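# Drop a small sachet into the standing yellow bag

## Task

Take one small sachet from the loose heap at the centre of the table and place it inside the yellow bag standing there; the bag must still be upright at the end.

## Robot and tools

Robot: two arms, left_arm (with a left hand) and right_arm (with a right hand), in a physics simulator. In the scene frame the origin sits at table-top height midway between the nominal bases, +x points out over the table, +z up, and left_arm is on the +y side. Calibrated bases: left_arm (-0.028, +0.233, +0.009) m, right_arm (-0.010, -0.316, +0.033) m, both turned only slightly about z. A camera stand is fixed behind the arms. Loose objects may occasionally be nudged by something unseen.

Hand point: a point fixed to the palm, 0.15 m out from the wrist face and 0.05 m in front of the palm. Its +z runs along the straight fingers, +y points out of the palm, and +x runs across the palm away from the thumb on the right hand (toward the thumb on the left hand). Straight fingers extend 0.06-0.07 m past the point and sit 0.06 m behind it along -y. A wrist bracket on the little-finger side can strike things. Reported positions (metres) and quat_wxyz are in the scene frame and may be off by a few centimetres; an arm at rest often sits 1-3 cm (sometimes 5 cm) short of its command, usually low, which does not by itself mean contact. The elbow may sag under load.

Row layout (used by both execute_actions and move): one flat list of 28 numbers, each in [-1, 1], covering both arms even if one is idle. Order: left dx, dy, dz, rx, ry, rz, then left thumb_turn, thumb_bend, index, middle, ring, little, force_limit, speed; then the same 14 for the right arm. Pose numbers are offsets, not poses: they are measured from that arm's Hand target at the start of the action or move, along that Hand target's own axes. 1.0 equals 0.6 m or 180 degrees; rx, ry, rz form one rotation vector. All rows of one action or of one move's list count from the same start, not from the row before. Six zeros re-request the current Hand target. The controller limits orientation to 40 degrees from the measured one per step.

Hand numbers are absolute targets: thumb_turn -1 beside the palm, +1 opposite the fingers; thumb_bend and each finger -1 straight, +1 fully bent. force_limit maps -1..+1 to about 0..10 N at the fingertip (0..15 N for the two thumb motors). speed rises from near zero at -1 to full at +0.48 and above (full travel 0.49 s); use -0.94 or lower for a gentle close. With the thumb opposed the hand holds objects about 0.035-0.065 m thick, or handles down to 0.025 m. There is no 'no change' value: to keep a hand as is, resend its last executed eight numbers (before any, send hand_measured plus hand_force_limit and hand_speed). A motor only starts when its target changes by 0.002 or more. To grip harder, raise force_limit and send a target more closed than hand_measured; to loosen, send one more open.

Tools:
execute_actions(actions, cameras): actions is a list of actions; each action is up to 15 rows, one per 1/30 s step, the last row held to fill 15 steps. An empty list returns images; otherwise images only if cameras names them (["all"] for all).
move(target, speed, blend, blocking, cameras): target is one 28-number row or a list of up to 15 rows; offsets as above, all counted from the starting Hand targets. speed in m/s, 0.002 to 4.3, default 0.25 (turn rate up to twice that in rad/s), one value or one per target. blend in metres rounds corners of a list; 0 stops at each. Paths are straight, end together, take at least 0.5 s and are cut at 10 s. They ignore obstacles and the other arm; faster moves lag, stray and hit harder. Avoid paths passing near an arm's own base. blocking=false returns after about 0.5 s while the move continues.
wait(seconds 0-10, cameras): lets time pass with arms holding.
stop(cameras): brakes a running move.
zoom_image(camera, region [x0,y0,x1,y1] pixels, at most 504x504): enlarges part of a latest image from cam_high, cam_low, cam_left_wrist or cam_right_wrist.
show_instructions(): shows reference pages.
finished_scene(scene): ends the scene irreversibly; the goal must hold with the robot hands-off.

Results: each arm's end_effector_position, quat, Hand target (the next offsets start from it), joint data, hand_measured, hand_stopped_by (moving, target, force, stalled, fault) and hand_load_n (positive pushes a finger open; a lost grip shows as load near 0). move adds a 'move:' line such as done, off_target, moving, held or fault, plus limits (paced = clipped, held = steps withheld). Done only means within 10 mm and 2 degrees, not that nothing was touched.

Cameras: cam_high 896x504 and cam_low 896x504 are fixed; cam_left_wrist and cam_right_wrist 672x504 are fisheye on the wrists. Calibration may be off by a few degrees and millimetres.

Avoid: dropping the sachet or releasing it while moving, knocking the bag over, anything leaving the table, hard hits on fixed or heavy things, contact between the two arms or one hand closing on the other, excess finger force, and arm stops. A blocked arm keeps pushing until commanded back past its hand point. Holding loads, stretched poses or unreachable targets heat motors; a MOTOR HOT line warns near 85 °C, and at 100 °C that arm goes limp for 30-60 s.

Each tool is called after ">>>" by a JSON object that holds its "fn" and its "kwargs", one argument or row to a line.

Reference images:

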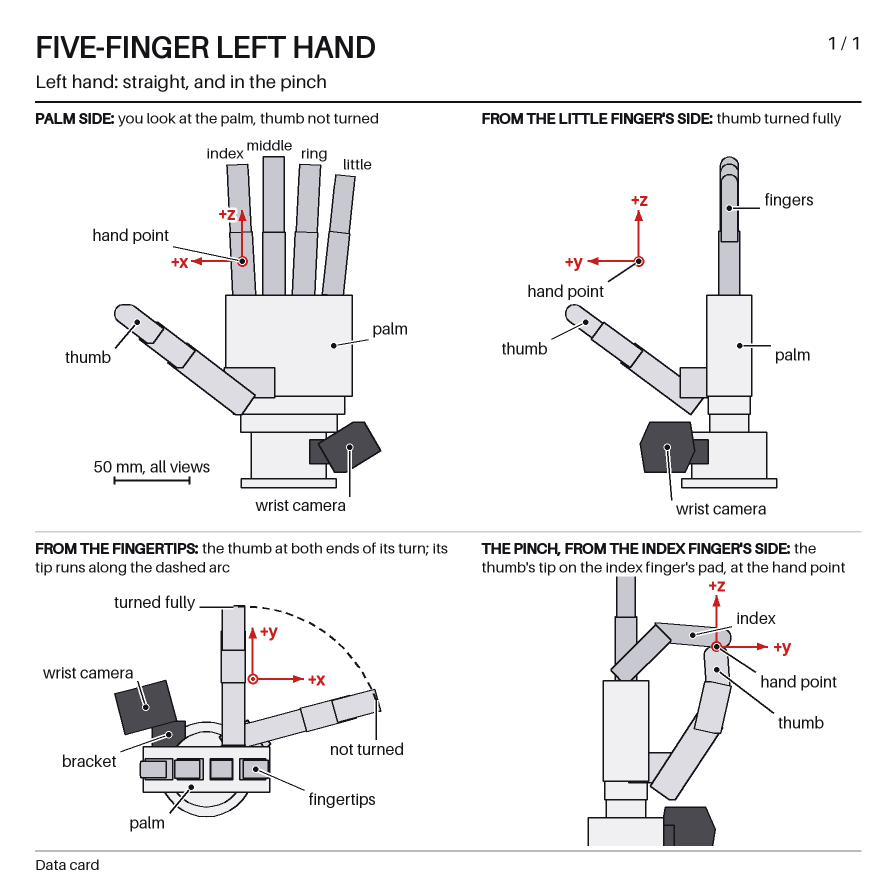

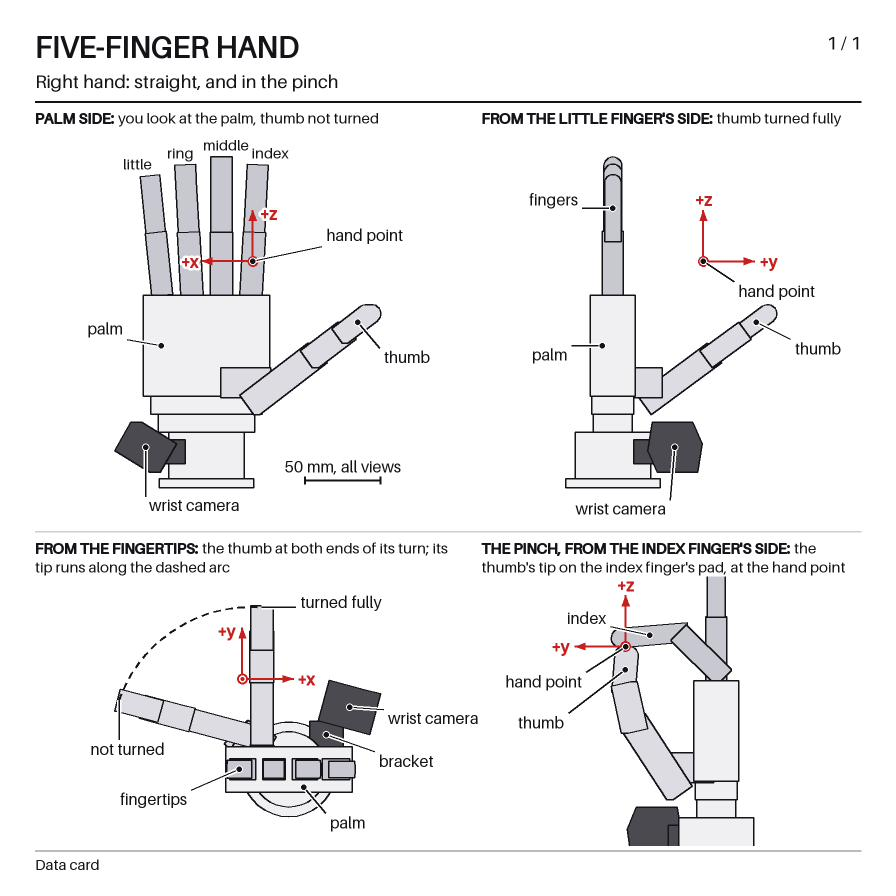

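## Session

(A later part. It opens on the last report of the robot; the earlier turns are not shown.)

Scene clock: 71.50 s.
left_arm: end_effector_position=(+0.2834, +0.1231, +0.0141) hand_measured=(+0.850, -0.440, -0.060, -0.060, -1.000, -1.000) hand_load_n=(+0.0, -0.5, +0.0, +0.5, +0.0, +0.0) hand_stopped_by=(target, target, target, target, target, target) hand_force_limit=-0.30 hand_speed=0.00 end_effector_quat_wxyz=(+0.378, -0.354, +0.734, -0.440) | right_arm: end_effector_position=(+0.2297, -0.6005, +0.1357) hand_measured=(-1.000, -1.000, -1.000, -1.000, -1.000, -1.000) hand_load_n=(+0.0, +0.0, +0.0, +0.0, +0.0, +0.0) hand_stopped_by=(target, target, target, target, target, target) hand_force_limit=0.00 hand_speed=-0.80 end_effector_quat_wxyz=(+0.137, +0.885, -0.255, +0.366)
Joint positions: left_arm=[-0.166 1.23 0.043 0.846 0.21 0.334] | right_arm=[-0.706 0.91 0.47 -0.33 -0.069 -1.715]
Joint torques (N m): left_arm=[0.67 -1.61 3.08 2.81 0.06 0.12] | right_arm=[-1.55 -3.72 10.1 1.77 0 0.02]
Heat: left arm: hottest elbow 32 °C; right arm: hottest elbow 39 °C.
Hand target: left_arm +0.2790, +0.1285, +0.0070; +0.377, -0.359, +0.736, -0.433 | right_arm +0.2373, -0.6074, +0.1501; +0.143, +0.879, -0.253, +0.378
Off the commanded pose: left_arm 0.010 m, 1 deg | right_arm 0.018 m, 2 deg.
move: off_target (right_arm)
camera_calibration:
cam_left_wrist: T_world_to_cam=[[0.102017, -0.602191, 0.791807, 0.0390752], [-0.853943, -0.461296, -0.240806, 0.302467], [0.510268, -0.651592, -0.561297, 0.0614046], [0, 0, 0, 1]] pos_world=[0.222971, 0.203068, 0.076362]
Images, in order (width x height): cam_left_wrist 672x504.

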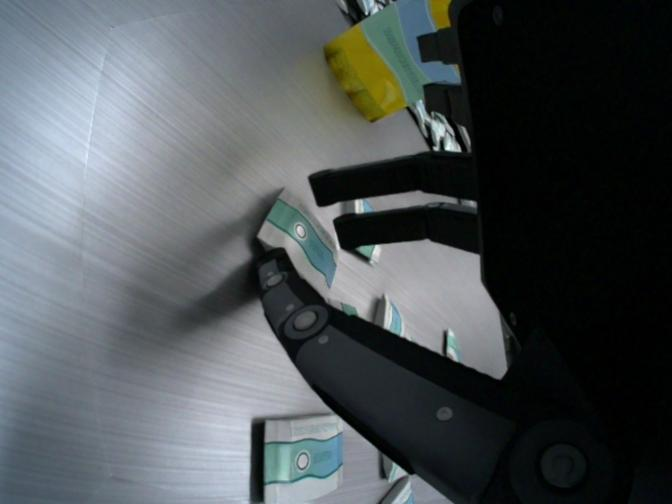

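>>> {"fn": "move", "kwargs": {
  "target": [
    [-0.0047,-0.018,-0.0173,0,0,0,0.85,-0.44,-0.06,-0.06,-1,-1,-0.3,0.0,0,0,0,0,0,0,-1,-1,-1,-1,-1,-1,0,-0.8],
    [0.0022,0.0077,-0.0077,0,0,0,0.85,-0.44,-0.06,-0.06,-1,-1,-0.3,0.0,0,0,0,0,0,0,-1,-1,-1,-1,-1,-1,0,-0.8]
  ],
  "speed": 0.05,
  "cameras": ["cam_left_wrist"]
}}

>>> {"fn": "zoom_image", "kwargs": {
  "camera": "cam_left_wrist",
  "region": [200, 170, 400, 320]
}}

Scene clock: 76.53 s.
left_arm: end_effector_position=(+0.2806, +0.1252, +0.0142) hand_measured=(+0.850, -0.440, -0.060, -0.060, -1.000, -1.000) hand_load_n=(-0.5, -1.5, +0.0, +0.0, +0.0, +0.0) hand_stopped_by=(target, target, target, target, target, target) hand_force_limit=-0.30 hand_speed=0.00 end_effector_quat_wxyz=(+0.382, -0.353, +0.731, -0.442) | right_arm: end_effector_position=(+0.2297, -0.6005, +0.1357) hand_measured=(-1.000, -1.000, -1.000, -1.000, -1.000, -1.000) hand_load_n=(+0.0, +0.0, +0.0, +0.0, +0.0, +0.0) hand_stopped_by=(target, target, target, target, target, target) hand_force_limit=0.00 hand_speed=-0.80 end_effector_quat_wxyz=(+0.137, +0.885, -0.255, +0.366)
Joint positions: left_arm=[-0.157 1.234 0.029 0.874 0.218 0.337] | right_arm=[-0.706 0.91 0.47 -0.33 -0.069 -1.715]
Joint torques (N m): left_arm=[0.5 -1.79 3.04 2.59 0.07 0.08] | right_arm=[-1.55 -3.78 10.1 1.77 0 0.02]
Heat: left arm: hottest elbow 32 °C; right arm: hottest elbow 40 °C.
Hand target: left_arm +0.2736, +0.1308, +0.0042; +0.377, -0.359, +0.736, -0.433 | right_arm +0.2373, -0.6074, +0.1501; +0.143, +0.879, -0.253, +0.378
Off the commanded pose: left_arm 0.014 m, 2 deg | right_arm 0.018 m, 2 deg.
move: off_target (left_arm, right_arm)
camera_calibration:
cam_left_wrist: T_world_to_cam=[[0.0940975, -0.600835, 0.793815, 0.0426904], [-0.851145, -0.462162, -0.248915, 0.300547], [0.516428, -0.65223, -0.554886, 0.0625787], [0, 0, 0, 1]] pos_world=[0.219475, 0.205367, 0.0756464]
Images, in order (width x height): cam_left_wrist 672x504.

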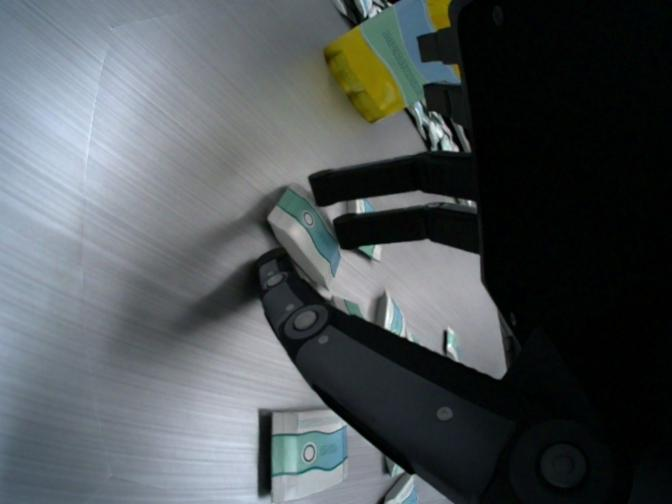

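Scaled by 2.520 from the camera's 672x504 image, which has a finer 960x720 frame.

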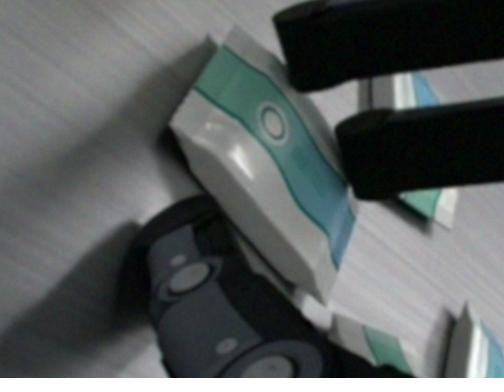

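>>> {"fn": "move", "kwargs": {
  "target": [0,0,0,0,0,0,0.85,-0.44,0.13,0.13,-1,-1,-0.3,-0.8,0,0,0,0,0,0,-1,-1,-1,-1,-1,-1,0,-0.8],
  "cameras": ["cam_left_wrist"]
}}

>>> {"fn": "zoom_image", "kwargs": {
  "camera": "cam_left_wrist",
  "region": [220, 170, 360, 290]
}}

Scene clock: 80.00 s.
left_arm: end_effector_position=(+0.2809, +0.1251, +0.0144) hand_measured=(+0.850, -0.440, +0.130, +0.130, -1.000, -1.000) hand_load_n=(-0.5, +0.0, +0.5, +0.5, +0.0, +0.0) hand_stopped_by=(target, target, target, target, target, target) hand_force_limit=-0.30 hand_speed=-0.80 end_effector_quat_wxyz=(+0.382, -0.352, +0.731, -0.443) | right_arm: end_effector_position=(+0.2297, -0.6005, +0.1357) hand_measured=(-1.000, -1.000, -1.000, -1.000, -1.000, -1.000) hand_load_n=(+0.0, +0.0, +0.0, -0.5, +0.0, +0.0) hand_stopped_by=(target, target, target, target, target, target) hand_force_limit=0.00 hand_speed=-0.80 end_effector_quat_wxyz=(+0.137, +0.885, -0.255, +0.366)
Joint positions: left_arm=[-0.157 1.237 0.029 0.878 0.219 0.337] | right_arm=[-0.706 0.91 0.47 -0.33 -0.069 -1.715]
Joint torques (N m): left_arm=[0.5 -2.37 3.07 2.43 -0.01 0.03] | right_arm=[-1.61 -3.78 10.1 1.77 0 0.02]
Heat: left arm: hottest elbow 32 °C; right arm: hottest elbow 40 °C.
Hand target: left_arm +0.2736, +0.1308, +0.0042; +0.377, -0.359, +0.736, -0.433 | right_arm +0.2373, -0.6074, +0.1501; +0.143, +0.879, -0.253, +0.378
Off the commanded pose: left_arm 0.014 m, 2 deg | right_arm 0.018 m, 2 deg.
move: off_target (left_arm, right_arm)
camera_calibration:
cam_left_wrist: T_world_to_cam=[[0.0923426, -0.600483, 0.794288, 0.0428119], [-0.850847, -0.461952, -0.250318, 0.300694], [0.517234, -0.652703, -0.553577, 0.0622842], [0, 0, 0, 1]] pos_world=[0.219676, 0.205267, 0.0757433]
Images, in order (width x height): cam_left_wrist 672x504.

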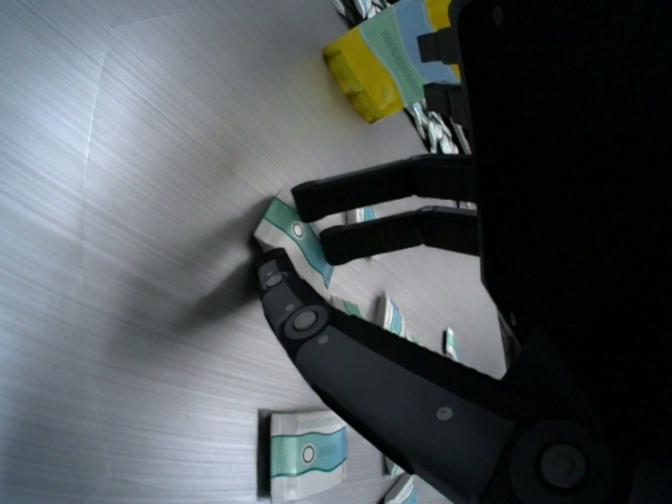

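Scaled by 3.600 from the camera's 672x504 image, which has a finer 960x720 frame.

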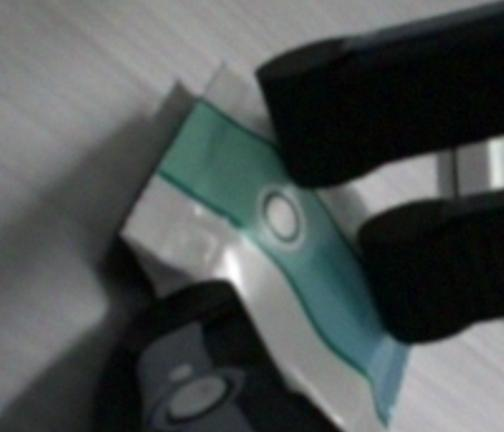

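>>> {"fn": "move", "kwargs": {
  "target": [0,0,0,0,0,0,0.85,-0.44,0.25,0.25,-1,-1,-0.3,-0.85,0,0,0,0,0,0,-1,-1,-1,-1,-1,-1,0,-0.8],
  "cameras": ["cam_left_wrist"]
}}

>>> {"fn": "zoom_image", "kwargs": {
  "camera": "cam_left_wrist",
  "region": [220, 170, 360, 290]
}}

Scene clock: 84.57 s.
left_arm: end_effector_position=(+0.2808, +0.1251, +0.0142) hand_measured=(+0.850, -0.440, +0.250, +0.250, -1.000, -1.000) hand_load_n=(-0.5, -1.0, +0.0, +0.0, +0.0, +0.0) hand_stopped_by=(target, target, target, target, target, target) hand_force_limit=-0.30 hand_speed=-0.85 end_effector_quat_wxyz=(+0.382, -0.352, +0.731, -0.442) | right_arm: end_effector_position=(+0.2297, -0.6005, +0.1357) hand_measured=(-1.000, -1.000, -1.000, -1.000, -1.000, -1.000) hand_load_n=(+0.0, +0.0, +0.0, +0.0, +0.0, +0.0) hand_stopped_by=(target, target, target, target, target, target) hand_force_limit=0.00 hand_speed=-0.80 end_effector_quat_wxyz=(+0.137, +0.885, -0.255, +0.366)
Joint positions: left_arm=[-0.157 1.238 0.029 0.878 0.219 0.337] | right_arm=[-0.706 0.91 0.47 -0.33 -0.069 -1.715]
Joint torques (N m): left_arm=[1.44 -1.49 2.89 2.51 0.05 0.11] | right_arm=[-1.55 -3.72 10.09 1.78 0 0.02]
Heat: left arm: hottest elbow 32 °C; right arm: hottest elbow 40 °C.
Hand target: left_arm +0.2736, +0.1308, +0.0042; +0.377, -0.359, +0.736, -0.433 | right_arm +0.2373, -0.6074, +0.1501; +0.143, +0.879, -0.253, +0.378
Off the commanded pose: left_arm 0.014 m, 2 deg | right_arm 0.018 m, 2 deg.
move: off_target (left_arm, right_arm)
camera_calibration:
cam_left_wrist: T_world_to_cam=[[0.0929958, -0.600587, 0.794133, 0.0427893], [-0.851025, -0.461955, -0.249709, 0.300578], [0.516825, -0.652605, -0.554074, 0.0623888], [0, 0, 0, 1]] pos_world=[0.219576, 0.205267, 0.0756445]
Images, in order (width x height): cam_left_wrist 672x504.

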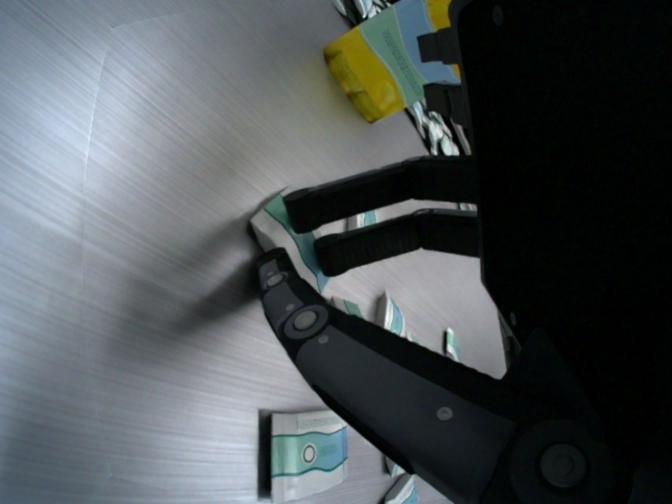

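Scaled by 3.600 from the camera's 672x504 image, which has a finer 960x720 frame.

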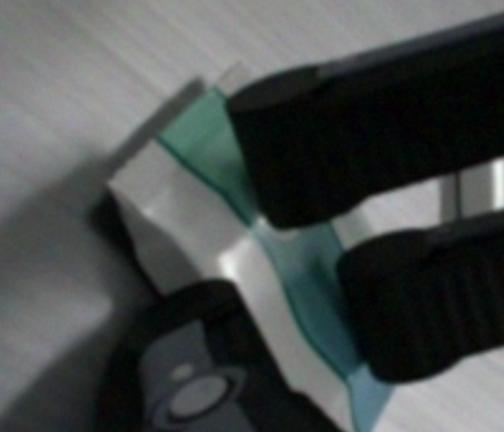

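>>> {"fn": "move", "kwargs": {
  "target": [
    [-0.0095,-0.0347,-0.0075,-0.0537,0.0144,0,0.85,-0.44,0.25,0.25,-1,-1,-0.3,-0.85,0,0,0,0,0,0,-1,-1,-1,-1,-1,-1,0,-0.8],
    [-0.0095,-0.0347,-0.0075,-0.0537,0.0144,0,0.85,-0.44,-0.06,-0.06,-1,-1,-0.3,0.2,0,0,0,0,0,0,-1,-1,-1,-1,-1,-1,0,-0.8]
  ],
  "speed": 0.1,
  "cameras": ["cam_left_wrist"]
}}

>>> {"fn": "zoom_image", "kwargs": {
  "camera": "cam_left_wrist",
  "region": [200, 170, 400, 320]
}}

Scene clock: 104.83 s.
left_arm: end_effector_position=(+0.2689, +0.1337, +0.0193) hand_measured=(+0.850, -0.440, -0.060, -0.060, -1.000, -1.000) hand_load_n=(+0.0, +0.0, +0.0, +0.0, +0.0, +0.0) hand_stopped_by=(target, target, target, target, target, target) hand_force_limit=-0.30 hand_speed=0.20 end_effector_quat_wxyz=(+0.327, -0.387, +0.776, -0.377) | right_arm: end_effector_position=(+0.2297, -0.6005, +0.1357) hand_measured=(-1.000, -1.000, -1.000, -1.000, -1.000, -1.000) hand_load_n=(+0.0, +0.0, +0.0, +0.0, +0.0, +0.0) hand_stopped_by=(target, target, target, target, target, target) hand_force_limit=0.00 hand_speed=-0.80 end_effector_quat_wxyz=(+0.137, +0.885, -0.255, +0.366)
Joint positions: left_arm=[-0.166 0.93 0.137 0.256 0.178 0.356] | right_arm=[-0.706 0.91 0.47 -0.33 -0.069 -1.715]
Joint torques (N m): left_arm=[-1.08 -1.49 8.13 1.54 -0.07 0.14] | right_arm=[-1.49 -3.72 10.1 1.78 0 0.02]
Heat: left arm: hottest elbow 31 °C; right arm: hottest elbow 41 °C.
Hand target: left_arm +0.2765, +0.1296, +0.0260; +0.328, -0.380, +0.778, -0.377 | right_arm +0.2373, -0.6074, +0.1501; +0.143, +0.879, -0.253, +0.378
Off the commanded pose: left_arm 0.011 m, 1 deg | right_arm 0.018 m, 2 deg.
move: off_target (left_arm, right_arm); target 2's new numbers were sent with left_arm's hand 0.018 m and 1 deg from that target
camera_calibration:
cam_left_wrist: T_world_to_cam=[[0.25185, -0.650281, 0.716733, 0.0104472], [-0.876553, -0.467159, -0.115838, 0.300728], [0.410155, -0.59908, -0.68766, 0.101118], [0, 0, 0, 1]] pos_world=[0.219498, 0.207859, 0.0968825]
Images, in order (width x height): cam_left_wrist 672x504.

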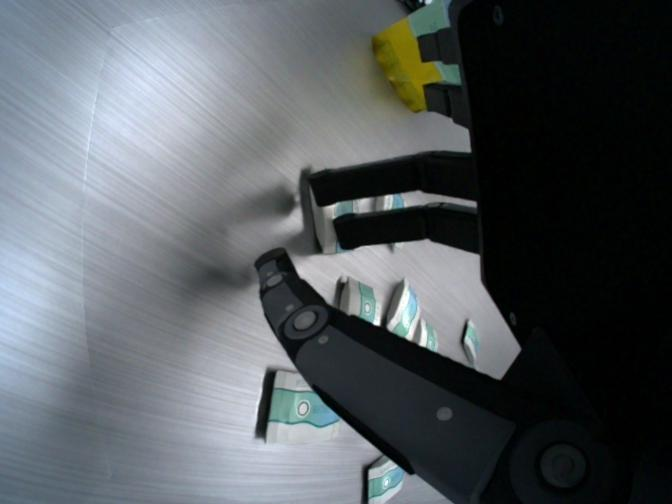

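Scaled by 2.520 from the camera's 672x504 image, which has a finer 960x720 frame.

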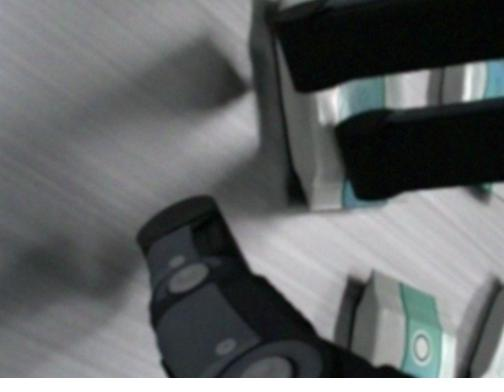

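>>> {"fn": "move", "kwargs": {
  "target": [-0.0175,-0.0529,-0.0005,0,0,0,0.85,-0.44,-0.06,-0.06,-1,-1,-0.3,0.2,0,0,0,0,0,0,-1,-1,-1,-1,-1,-1,0,-0.8],
  "speed": 0.1,
  "cameras": ["cam_left_wrist","cam_high"]
}}

>>> {"fn": "zoom_image", "kwargs": {
  "camera": "cam_left_wrist",
  "region": [200, 170, 400, 320]
}}

>>> {"fn": "zoom_image", "kwargs": {
  "camera": "cam_high",
  "region": [380, 220, 550, 370]
}}

Scene clock: 107.40 s.
left_arm: end_effector_position=(+0.2764, +0.1316, +0.0349) hand_measured=(+0.850, -0.440, -0.060, -0.060, -1.000, -1.000) hand_load_n=(+0.0, +0.0, +0.0, +0.0, +0.0, +0.0) hand_stopped_by=(target, target, target, target, target, target) hand_force_limit=-0.30 hand_speed=0.20 end_effector_quat_wxyz=(+0.317, -0.391, +0.782, -0.368) | right_arm: end_effector_position=(+0.2297, -0.6005, +0.1357) hand_measured=(-1.000, -1.000, -1.000, -1.000, -1.000, -1.000) hand_load_n=(+0.0, +0.0, +0.0, +0.0, +0.0, +0.0) hand_stopped_by=(target, target, target, target, target, target) hand_force_limit=0.00 hand_speed=-0.80 end_effector_quat_wxyz=(+0.137, +0.885, -0.255, +0.366)
Joint positions: left_arm=[-0.172 0.896 0.202 0.128 0.172 0.356] | right_arm=[-0.706 0.91 0.47 -0.33 -0.069 -1.715]
Joint torques (N m): left_arm=[-0.85 -2.55 9.85 1.05 -0.07 0.08] | right_arm=[-1.55 -3.72 10.11 1.77 0 0.02]
Heat: left arm: hottest elbow 32 °C; right arm: hottest elbow 41 °C.
Hand target: left_arm +0.2924, +0.1249, +0.0550; +0.328, -0.380, +0.778, -0.377 | right_arm +0.2373, -0.6074, +0.1501; +0.143, +0.879, -0.253, +0.378
Off the commanded pose: left_arm 0.027 m, 2 deg | right_arm 0.018 m, 2 deg.
move: off_target (left_arm, right_arm)
camera_calibration:
cam_left_wrist: T_world_to_cam=[[0.272115, -0.656714, 0.703335, -0.0083765], [-0.88005, -0.46546, -0.0941221, 0.308062], [0.389186, -0.593358, -0.7046, 0.113037], [0, 0, 0, 1]] pos_world=[0.229396, 0.204961, 0.114533]
Images, in order (width x height): cam_high 896x504, cam_left_wrist 672x504.

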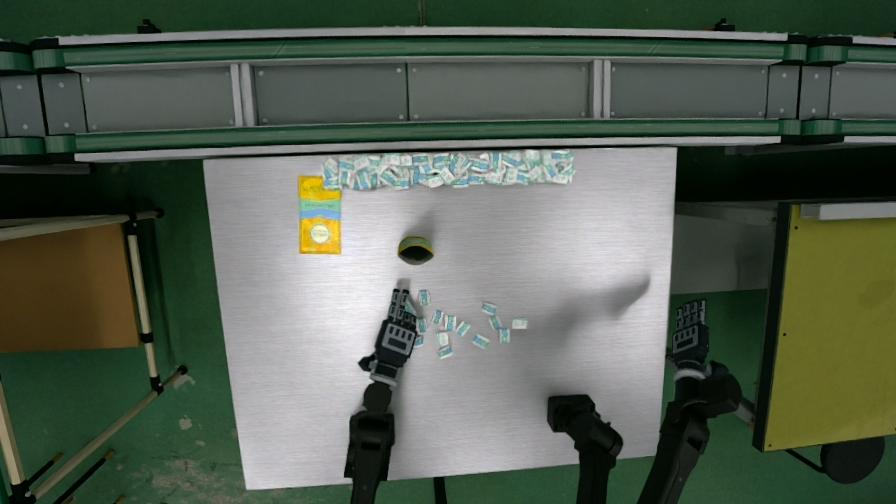

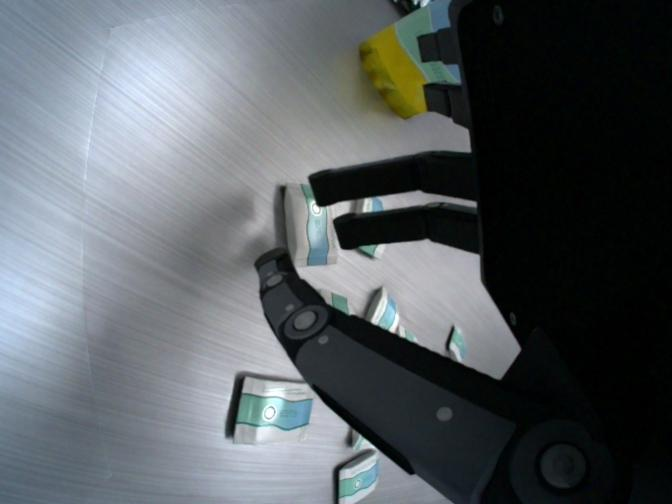

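Scaled by 2.520 from the camera's 672x504 image, which has a finer 960x720 frame.

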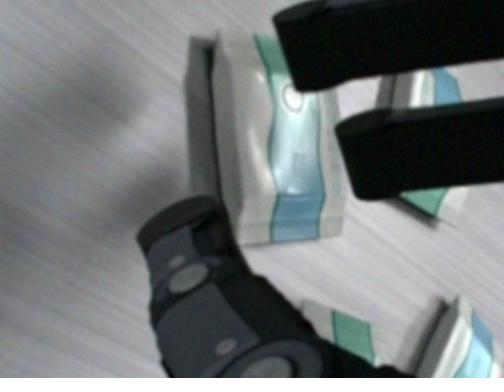

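Scaled by 2.965.

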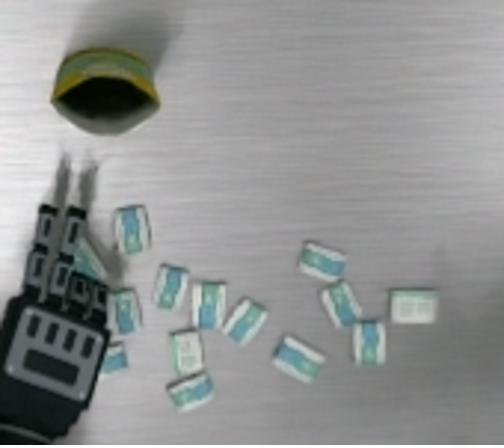

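>>> {"fn": "move", "kwargs": {
  "target": [0.007,0.0245,0.0155,0.0435,0.1625,0.097,0.85,-0.44,-0.06,-0.06,-1,-1,-0.3,0.2,0,0,0,0,0,0,-1,-1,-1,-1,-1,-1,0,-0.8],
  "speed": 0.2,
  "cameras": ["cam_left_wrist","cam_high"]
}}

>>> {"fn": "zoom_image", "kwargs": {
  "camera": "cam_left_wrist",
  "region": [200, 150, 400, 300]
}}

Scene clock: 115.93 s.
left_arm: end_effector_position=(+0.2749, +0.1201, +0.0277) hand_measured=(+0.850, -0.440, -0.060, -0.060, -1.000, -1.000) hand_load_n=(+0.0, +0.0, +0.5, +0.0, +0.0, +0.0) hand_stopped_by=(target, target, target, target, target, target) hand_force_limit=-0.30 hand_speed=0.20 end_effector_quat_wxyz=(+0.190, -0.130, +0.858, -0.459) | right_arm: end_effector_position=(+0.2297, -0.6005, +0.1357) hand_measured=(-1.000, -1.000, -1.000, -1.000, -1.000, -1.000) hand_load_n=(+0.0, +0.0, +0.0, +0.0, +0.0, +0.0) hand_stopped_by=(target, target, target, target, target, target) hand_force_limit=0.00 hand_speed=-0.80 end_effector_quat_wxyz=(+0.137, +0.885, -0.255, +0.366)
Joint positions: left_arm=[0.062 1.164 0.363 -0.083 0.856 0.986] | right_arm=[-0.706 0.91 0.47 -0.33 -0.069 -1.715]
Joint torques (N m): left_arm=[0.79 -3.66 8.8 0.99 0.52 0.08] | right_arm=[-1.55 -3.78 10.09 1.78 0 0.02]
Heat: left arm: hottest elbow 33 °C; right arm: hottest elbow 41 °C.
Hand target: left_arm +0.2927, +0.1246, +0.0371; +0.200, -0.129, +0.857, -0.458 | right_arm +0.2373, -0.6074, +0.1501; +0.143, +0.879, -0.253, +0.378
Off the commanded pose: left_arm 0.021 m, 1 deg | right_arm 0.018 m, 2 deg.
move: off_target (left_arm, right_arm)
camera_calibration:
cam_left_wrist: T_world_to_cam=[[-0.172376, -0.67397, 0.718367, 0.113566], [-0.984651, 0.138152, -0.106658, 0.257325], [-0.0273595, -0.725726, -0.687439, 0.231618], [0, 0, 0, 1]] pos_world=[0.279289, 0.209081, 0.105087]
Images, in order (width x height): cam_high 896x504, cam_left_wrist 672x504.

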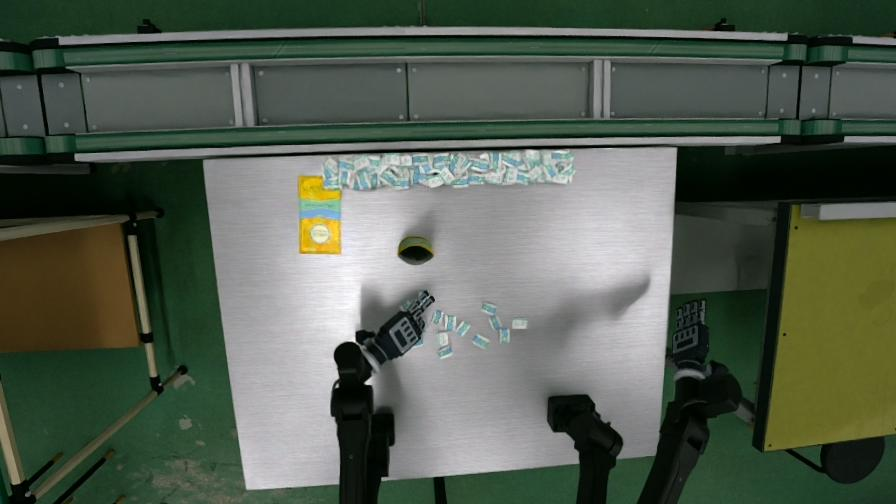

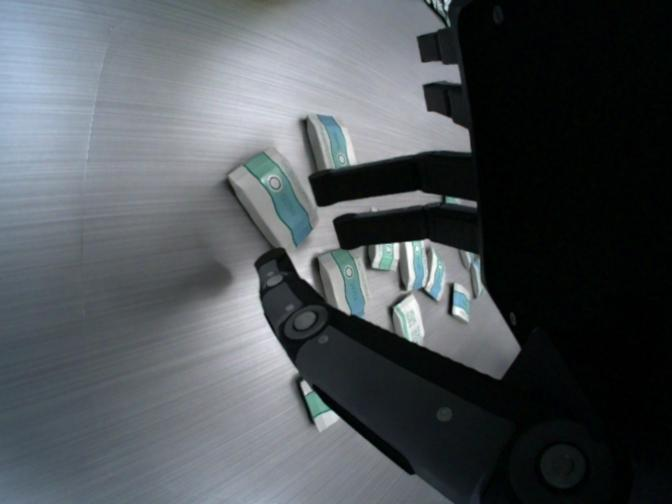

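Scaled by 2.520 from the camera's 672x504 image, which has a finer 960x720 frame.

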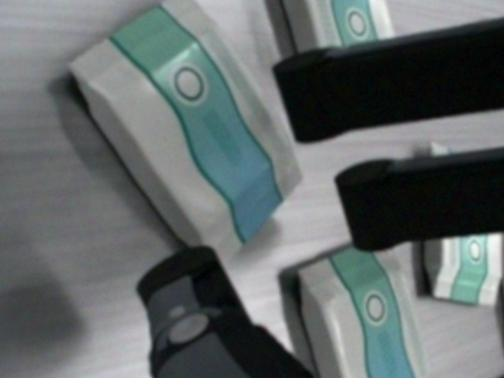

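>>> {"fn": "move", "kwargs": {
  "target": [-0.0012,0.0233,0.0115,-0.005,-0.0186,-0.0112,0.85,-0.44,-0.06,-0.06,-1,-1,-0.3,0.2,0,0,0,0,0,0,-1,-1,-1,-1,-1,-1,0,-0.8],
  "speed": 0.1,
  "cameras": ["cam_left_wrist"]
}}

>>> {"fn": "zoom_image", "kwargs": {
  "camera": "cam_left_wrist",
  "region": [200, 150, 400, 300]
}}

Scene clock: 121.90 s.
left_arm: end_effector_position=(+0.2933, +0.1249, +0.0251) hand_measured=(+0.850, -0.440, -0.060, -0.060, -1.000, -1.000) hand_load_n=(+0.0, +0.0, +0.0, +0.0, +0.0, +0.0) hand_stopped_by=(target, target, target, target, target, target) hand_force_limit=-0.30 hand_speed=0.20 end_effector_quat_wxyz=(+0.214, -0.151, +0.853, -0.452) | right_arm: end_effector_position=(+0.2297, -0.6005, +0.1357) hand_measured=(-1.000, -1.000, -1.000, -1.000, -1.000, -1.000) hand_load_n=(+0.0, +0.0, +0.0, +0.0, +0.0, +0.0) hand_stopped_by=(target, target, target, target, target, target) hand_force_limit=0.00 hand_speed=-0.80 end_effector_quat_wxyz=(+0.137, +0.885, -0.255, +0.366)
Joint positions: left_arm=[0.062 1.202 0.363 0.025 0.812 0.921] | right_arm=[-0.706 0.91 0.47 -0.33 -0.069 -1.715]
Joint torques (N m): left_arm=[-0.09 -4.01 5.68 2.32 0.21 -0.04] | right_arm=[-1.61 -3.78 10.09 1.77 0 0.02]
Heat: left arm: hottest elbow 34 °C; right arm: hottest elbow 41 °C.
Hand target: left_arm +0.2960, +0.1274, +0.0221; +0.215, -0.158, +0.852, -0.451 | right_arm +0.2373, -0.6074, +0.1501; +0.143, +0.879, -0.253, +0.378
Off the commanded pose: left_arm 0.005 m, 1 deg | right_arm 0.018 m, 2 deg.
move: off_target (right_arm)
camera_calibration:
cam_left_wrist: T_world_to_cam=[[-0.146296, -0.687135, 0.711648, 0.11596], [-0.988714, 0.078087, -0.127857, 0.283801], [0.0322843, -0.722321, -0.690804, 0.216009], [0, 0, 0, 1]] pos_world=[0.290589, 0.213547, 0.102983]
Images, in order (width x height): cam_left_wrist 672x504.

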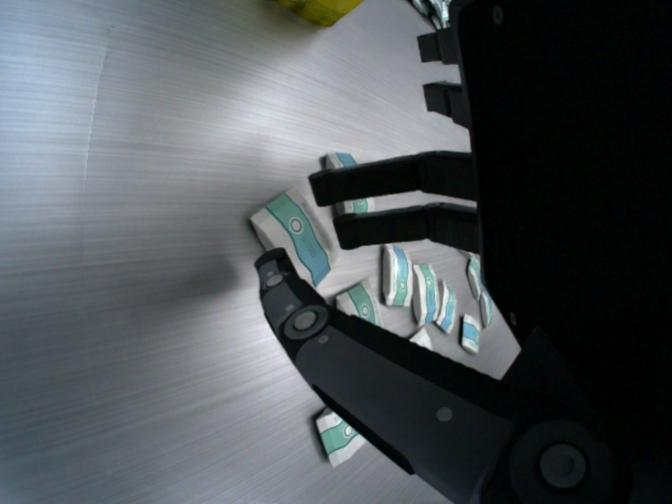

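Scaled by 2.520 from the camera's 672x504 image, which has a finer 960x720 frame.

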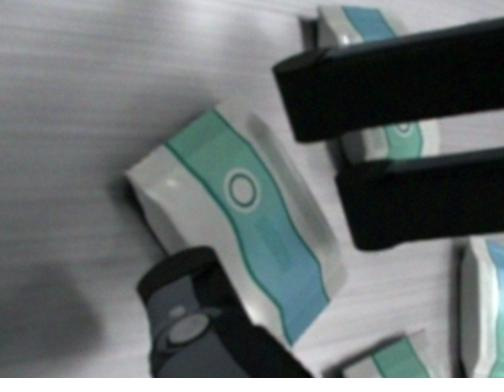

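>>> {"fn": "move", "kwargs": {
  "target": [0.0123,0.0122,0.016,0,0,0,0.85,-0.44,-0.15,-0.15,-1,-1,-0.3,0.2,0,0,0,0,0,0,-1,-1,-1,-1,-1,-1,0,-0.8],
  "speed": 0.08,
  "cameras": ["cam_left_wrist"]
}}

>>> {"fn": "zoom_image", "kwargs": {
  "camera": "cam_left_wrist",
  "region": [200, 150, 400, 300]
}}

Scene clock: 126.20 s.
left_arm: end_effector_position=(+0.2978, +0.1251, +0.0156) hand_measured=(+0.850, -0.440, -0.150, -0.150, -1.000, -1.000) hand_load_n=(+0.0, +0.0, +0.0, -0.5, +0.0, +0.0) hand_stopped_by=(target, target, target, target, target, target) hand_force_limit=-0.30 hand_speed=0.20 end_effector_quat_wxyz=(+0.222, -0.157, +0.850, -0.450) | right_arm: end_effector_position=(+0.2297, -0.6005, +0.1357) hand_measured=(-1.000, -1.000, -1.000, -1.000, -1.000, -1.000) hand_load_n=(+0.0, +0.0, +0.0, +0.0, +0.0, +0.0) hand_stopped_by=(target, target, target, target, target, target) hand_force_limit=0.00 hand_speed=-0.80 end_effector_quat_wxyz=(+0.137, +0.885, -0.255, +0.366)
Joint positions: left_arm=[0.057 1.244 0.349 0.108 0.796 0.897] | right_arm=[-0.706 0.91 0.47 -0.33 -0.069 -1.715]
Joint torques (N m): left_arm=[-1.26 -4.78 4.94 2.5 0.21 -0.05] | right_arm=[-1.61 -3.72 10.09 1.78 0 0.03]
Heat: left arm: hottest elbow 34 °C; right arm: hottest elbow 41 °C.
Hand target: left_arm +0.2941, +0.1213, +0.0097; +0.216, -0.158, +0.852, -0.451 | right_arm +0.2373, -0.6074, +0.1501; +0.143, +0.879, -0.253, +0.378
Off the commanded pose: left_arm 0.008 m, 1 deg | right_arm 0.018 m, 2 deg.
move: off_target (right_arm)
camera_calibration:
cam_left_wrist: T_world_to_cam=[[-0.139069, -0.690062, 0.710263, 0.121656], [-0.988929, 0.0592874, -0.13603, 0.289482], [0.0517595, -0.721318, -0.690668, 0.203582], [0, 0, 0, 1]] pos_world=[0.292659, 0.213635, 0.0935781]
Images, in order (width x height): cam_left_wrist 672x504.

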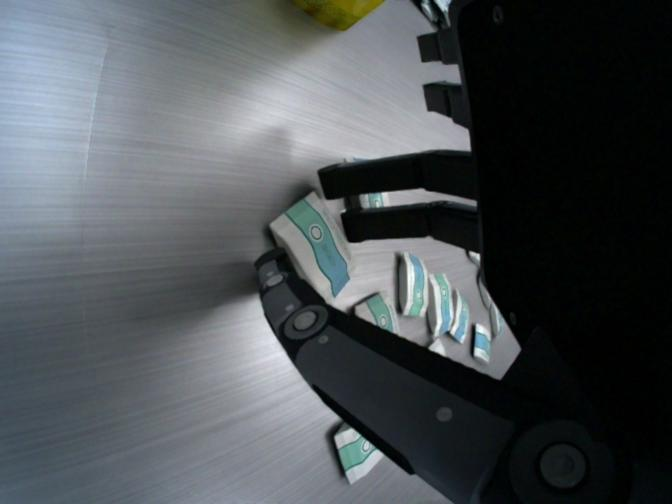

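Scaled by 2.520 from the camera's 672x504 image, which has a finer 960x720 frame.

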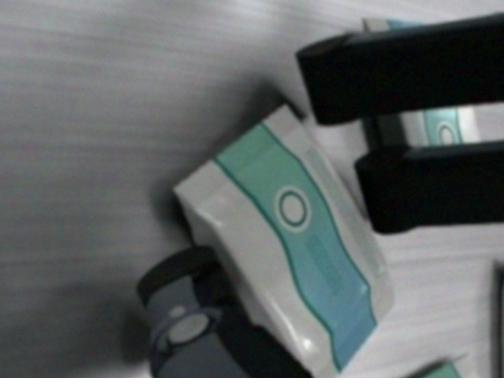

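>>> {"fn": "move", "kwargs": {
  "target": [0.011,0.0,0.001,0,0,0,0.85,-0.44,-0.15,-0.15,-1,-1,-0.3,0.2,0,0,0,0,0,0,-1,-1,-1,-1,-1,-1,0,-0.8],
  "speed": 0.08,
  "cameras": ["cam_left_wrist"]
}}

>>> {"fn": "zoom_image", "kwargs": {
  "camera": "cam_left_wrist",
  "region": [200, 150, 400, 300]
}}

Scene clock: 128.90 s.
left_arm: end_effector_position=(+0.2956, +0.1230, +0.0136) hand_measured=(+0.850, -0.440, -0.150, -0.150, -1.000, -1.000) hand_load_n=(+0.0, +0.0, -0.5, +0.0, +0.0, +0.0) hand_stopped_by=(target, target, target, target, target, target) hand_force_limit=-0.30 hand_speed=0.20 end_effector_quat_wxyz=(+0.223, -0.158, +0.850, -0.450) | right_arm: end_effector_position=(+0.2297, -0.6005, +0.1357) hand_measured=(-1.000, -1.000, -1.000, -1.000, -1.000, -1.000) hand_load_n=(+0.0, +0.0, +0.0, +0.0, +0.0, +0.0) hand_stopped_by=(target, target, target, target, target, target) hand_force_limit=0.00 hand_speed=-0.80 end_effector_quat_wxyz=(+0.137, +0.885, -0.255, +0.366)
Joint positions: left_arm=[0.048 1.244 0.337 0.13 0.787 0.885] | right_arm=[-0.706 0.91 0.47 -0.33 -0.069 -1.715]
Joint torques (N m): left_arm=[-2.02 -5.07 4.55 2.37 0.17 -0.07] | right_arm=[-1.61 -3.84 10.11 1.77 0 0.02]
Heat: left arm: hottest elbow 34 °C; right arm: hottest elbow 41 °C.
Hand target: left_arm +0.2886, +0.1179, +0.0078; +0.216, -0.158, +0.852, -0.451 | right_arm +0.2373, -0.6074, +0.1501; +0.143, +0.879, -0.253, +0.378
Off the commanded pose: left_arm 0.010 m, 1 deg | right_arm 0.018 m, 2 deg.
move: off_target (right_arm)
camera_calibration:
cam_left_wrist: T_world_to_cam=[[-0.138277, -0.690421, 0.710069, 0.1212], [-0.98884, 0.0561057, -0.138011, 0.287573], [0.0554469, -0.721229, -0.690474, 0.199643], [0, 0, 0, 1]] pos_world=[0.290054, 0.211533, 0.0914766]
Images, in order (width x height): cam_left_wrist 672x504.

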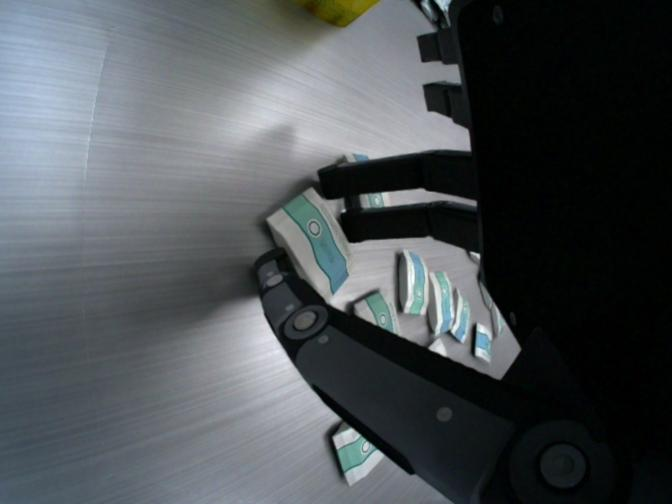

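Scaled by 2.520 from the camera's 672x504 image, which has a finer 960x720 frame.

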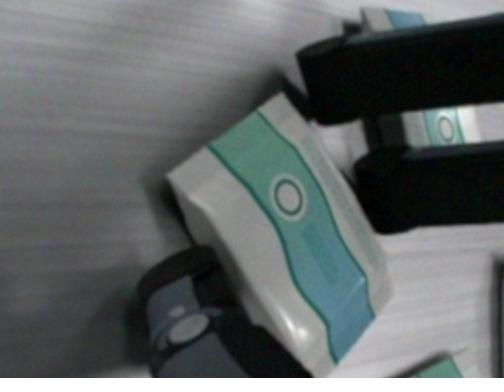

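>>> {"fn": "move", "kwargs": {
  "target": [0.0129,-0.0035,0.0,0,0,0,0.85,-0.44,-0.15,-0.15,-1,-1,-0.3,0.2,0,0,0,0,0,0,-1,-1,-1,-1,-1,-1,0,-0.8],
  "speed": 0.08,
  "cameras": ["cam_left_wrist"]
}}

>>> {"fn": "zoom_image", "kwargs": {
  "camera": "cam_left_wrist",
  "region": [200, 150, 400, 300]
}}

Scene clock: 131.00 s.
left_arm: end_effector_position=(+0.2921, +0.1185, +0.0134) hand_measured=(+0.850, -0.440, -0.150, -0.150, -1.000, -1.000) hand_load_n=(+0.0, +0.0, +0.0, +0.0, +0.0, +0.0) hand_stopped_by=(target, target, target, target, target, target) hand_force_limit=-0.30 hand_speed=0.20 end_effector_quat_wxyz=(+0.225, -0.158, +0.850, -0.450) | right_arm: end_effector_position=(+0.2297, -0.6005, +0.1357) hand_measured=(-1.000, -1.000, -1.000, -1.000, -1.000, -1.000) hand_load_n=(+0.0, +0.0, +0.0, +0.0, +0.0, +0.0) hand_stopped_by=(target, target, target, target, target, target) hand_force_limit=0.00 hand_speed=-0.80 end_effector_quat_wxyz=(+0.137, +0.885, -0.255, +0.366)
Joint positions: left_arm=[0.03 1.233 0.324 0.147 0.773 0.867] | right_arm=[-0.706 0.91 0.47 -0.33 -0.069 -1.715]
Joint torques (N m): left_arm=[-1.85 -5.48 4.23 2.03 0.1 -0.06] | right_arm=[-1.55 -3.84 10.1 1.78 0 0.03]
Heat: left arm: hottest elbow 33 °C; right arm: hottest elbow 41 °C.
Hand target: left_arm +0.2823, +0.1131, +0.0079; +0.216, -0.158, +0.852, -0.451 | right_arm +0.2373, -0.6074, +0.1501; +0.143, +0.879, -0.253, +0.378
Off the commanded pose: left_arm 0.013 m, 1 deg | right_arm 0.018 m, 2 deg.
move: off_target (left_arm, right_arm)
camera_calibration:
cam_left_wrist: T_world_to_cam=[[-0.140018, -0.691162, 0.709007, 0.118318], [-0.988462, 0.0557847, -0.140825, 0.284275], [0.0577812, -0.720544, -0.690998, 0.195705], [0, 0, 0, 1]] pos_world=[0.286253, 0.206933, 0.0913763]
Images, in order (width x height): cam_left_wrist 672x504.

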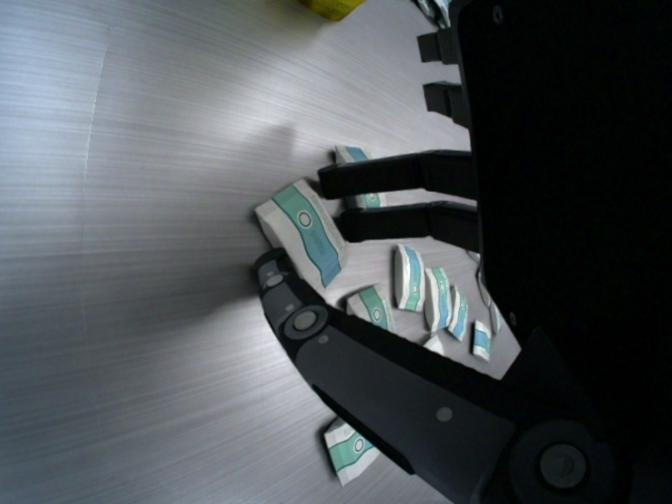

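Scaled by 2.520 from the camera's 672x504 image, which has a finer 960x720 frame.

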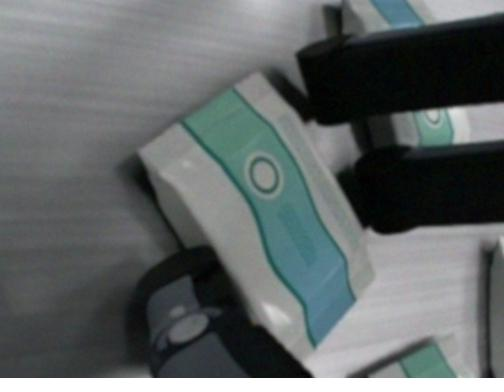

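>>> {"fn": "move", "kwargs": {
  "target": [0.0007,0.0029,0.0017,0.0268,-0.0072,0,0.85,-0.44,-0.12,-0.12,-1,-1,-0.3,0.2,0,0,0,0,0,0,-1,-1,-1,-1,-1,-1,0,-0.8],
  "speed": 0.08,
  "cameras": ["cam_left_wrist"]
}}

>>> {"fn": "zoom_image", "kwargs": {
  "camera": "cam_left_wrist",
  "region": [200, 150, 400, 300]
}}

Scene clock: 134.97 s.
left_arm: end_effector_position=(+0.2866, +0.1099, +0.0138) hand_measured=(+0.850, -0.440, -0.120, -0.120, -1.000, -1.000) hand_load_n=(+0.0, -0.5, +0.0, +0.0, +0.0, +0.0) hand_stopped_by=(target, target, target, target, target, target) hand_force_limit=-0.30 hand_speed=0.20 end_effector_quat_wxyz=(+0.237, -0.143, +0.829, -0.486) | right_arm: end_effector_position=(+0.2297, -0.6005, +0.1357) hand_measured=(-1.000, -1.000, -1.000, -1.000, -1.000, -1.000) hand_load_n=(+0.5, +0.0, +0.0, +0.0, +0.0, +0.0) hand_stopped_by=(target, target, target, target, target, target) hand_force_limit=0.00 hand_speed=-0.80 end_effector_quat_wxyz=(+0.137, +0.885, -0.255, +0.366)
Joint positions: left_arm=[0.044 1.262 0.27 0.313 0.848 0.827] | right_arm=[-0.706 0.91 0.47 -0.33 -0.069 -1.715]
Joint torques (N m): left_arm=[0.44 -3.31 4.29 2.19 0.32 -0.02] | right_arm=[-1.61 -3.72 10.1 1.76 0 0.03]
Heat: left arm: hottest elbow 33 °C; right arm: hottest elbow 42 °C.
Hand target: left_arm +0.2821, +0.1131, +0.0057; +0.231, -0.154, +0.829, -0.485 | right_arm +0.2373, -0.6074, +0.1501; +0.143, +0.879, -0.253, +0.378
Off the commanded pose: left_arm 0.010 m, 1 deg | right_arm 0.018 m, 2 deg.
move: off_target (right_arm)
camera_calibration:
cam_left_wrist: T_world_to_cam=[[-0.196027, -0.636709, 0.745772, 0.120822], [-0.97761, 0.067559, -0.199287, 0.275769], [0.0765042, -0.768139, -0.635696, 0.189206], [0, 0, 0, 1]] pos_world=[0.278803, 0.203634, 0.0851288]
Images, in order (width x height): cam_left_wrist 672x504.

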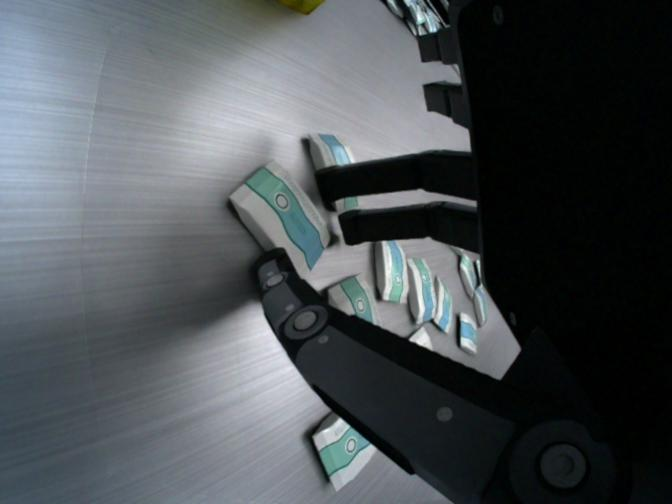

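Scaled by 2.520 from the camera's 672x504 image, which has a finer 960x720 frame.

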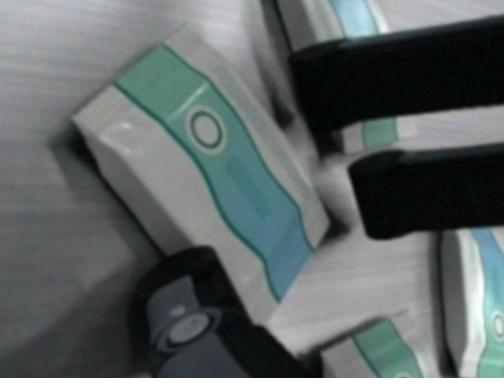

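>>> {"fn": "move", "kwargs": {
  "target": [
    [-0.0208,-0.0275,-0.0195,0,0,0,0.85,-0.44,-0.12,-0.12,-1,-1,-0.3,0.2,0,0,0,0,0,0,-1,-1,-1,-1,-1,-1,0,-0.8],
    [-0.0123,0.0045,-0.004,0,0,0,0.85,-0.44,-0.12,-0.12,-1,-1,-0.3,0.2,0,0,0,0,0,0,-1,-1,-1,-1,-1,-1,0,-0.8]
  ],
  "speed": 0.08,
  "cameras": ["cam_left_wrist"]
}}

>>> {"fn": "zoom_image", "kwargs": {
  "camera": "cam_left_wrist",
  "region": [200, 150, 400, 300]
}}

Scene clock: 140.00 s.
left_arm: end_effector_position=(+0.2829, +0.1144, +0.0132) hand_measured=(+0.850, -0.440, -0.120, -0.120, -1.000, -1.000) hand_load_n=(+1.0, -2.5, +0.0, +0.0, +0.0, +0.0) hand_stopped_by=(target, target, target, target, target, target) hand_force_limit=-0.30 hand_speed=0.20 end_effector_quat_wxyz=(+0.229, -0.148, +0.827, -0.492) | right_arm: end_effector_position=(+0.2297, -0.6005, +0.1357) hand_measured=(-1.000, -1.000, -1.000, -1.000, -1.000, -1.000) hand_load_n=(+0.0, +0.0, +0.0, +0.0, +0.0, +0.0) hand_stopped_by=(target, target, target, target, target, target) hand_force_limit=0.00 hand_speed=-0.80 end_effector_quat_wxyz=(+0.137, +0.885, -0.255, +0.366)
Joint positions: left_arm=[0.074 1.263 0.27 0.29 0.882 0.838] | right_arm=[-0.706 0.91 0.47 -0.33 -0.069 -1.715]
Joint torques (N m): left_arm=[0.44 -2.9 5.24 2.25 -0.1 0.11] | right_arm=[-1.49 -3.66 10.09 1.77 0 0.02]
Heat: left arm: hottest elbow 33 °C; right arm: hottest elbow 42 °C.
Hand target: left_arm +0.2870, +0.1197, +0.0061; +0.232, -0.154, +0.829, -0.485 | right_arm +0.2373, -0.6074, +0.1501; +0.143, +0.879, -0.253, +0.378
Off the commanded pose: left_arm 0.010 m, 1 deg | right_arm 0.018 m, 2 deg.
move: off_target (right_arm)
camera_calibration:
cam_left_wrist: T_world_to_cam=[[-0.184799, -0.623979, 0.759276, 0.118668], [-0.980558, 0.065191, -0.185082, 0.272744], [0.0659889, -0.778718, -0.623895, 0.19656], [0, 0, 0, 1]] pos_world=[0.2764, 0.20933, 0.0830109]
Images, in order (width x height): cam_left_wrist 672x504.

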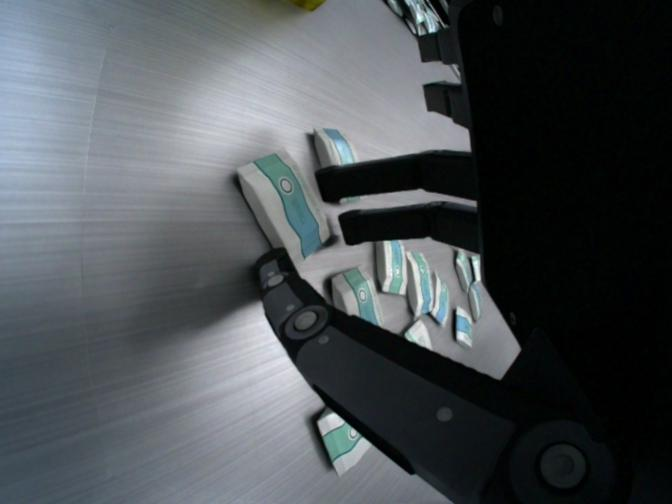

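Scaled by 2.520 from the camera's 672x504 image, which has a finer 960x720 frame.

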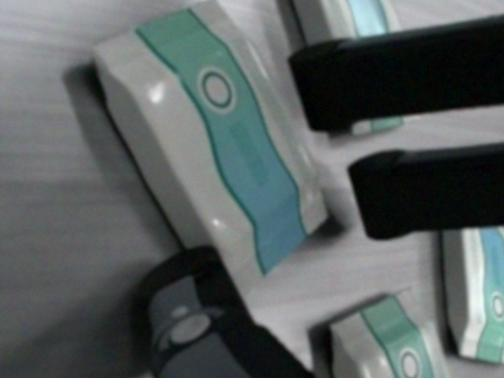

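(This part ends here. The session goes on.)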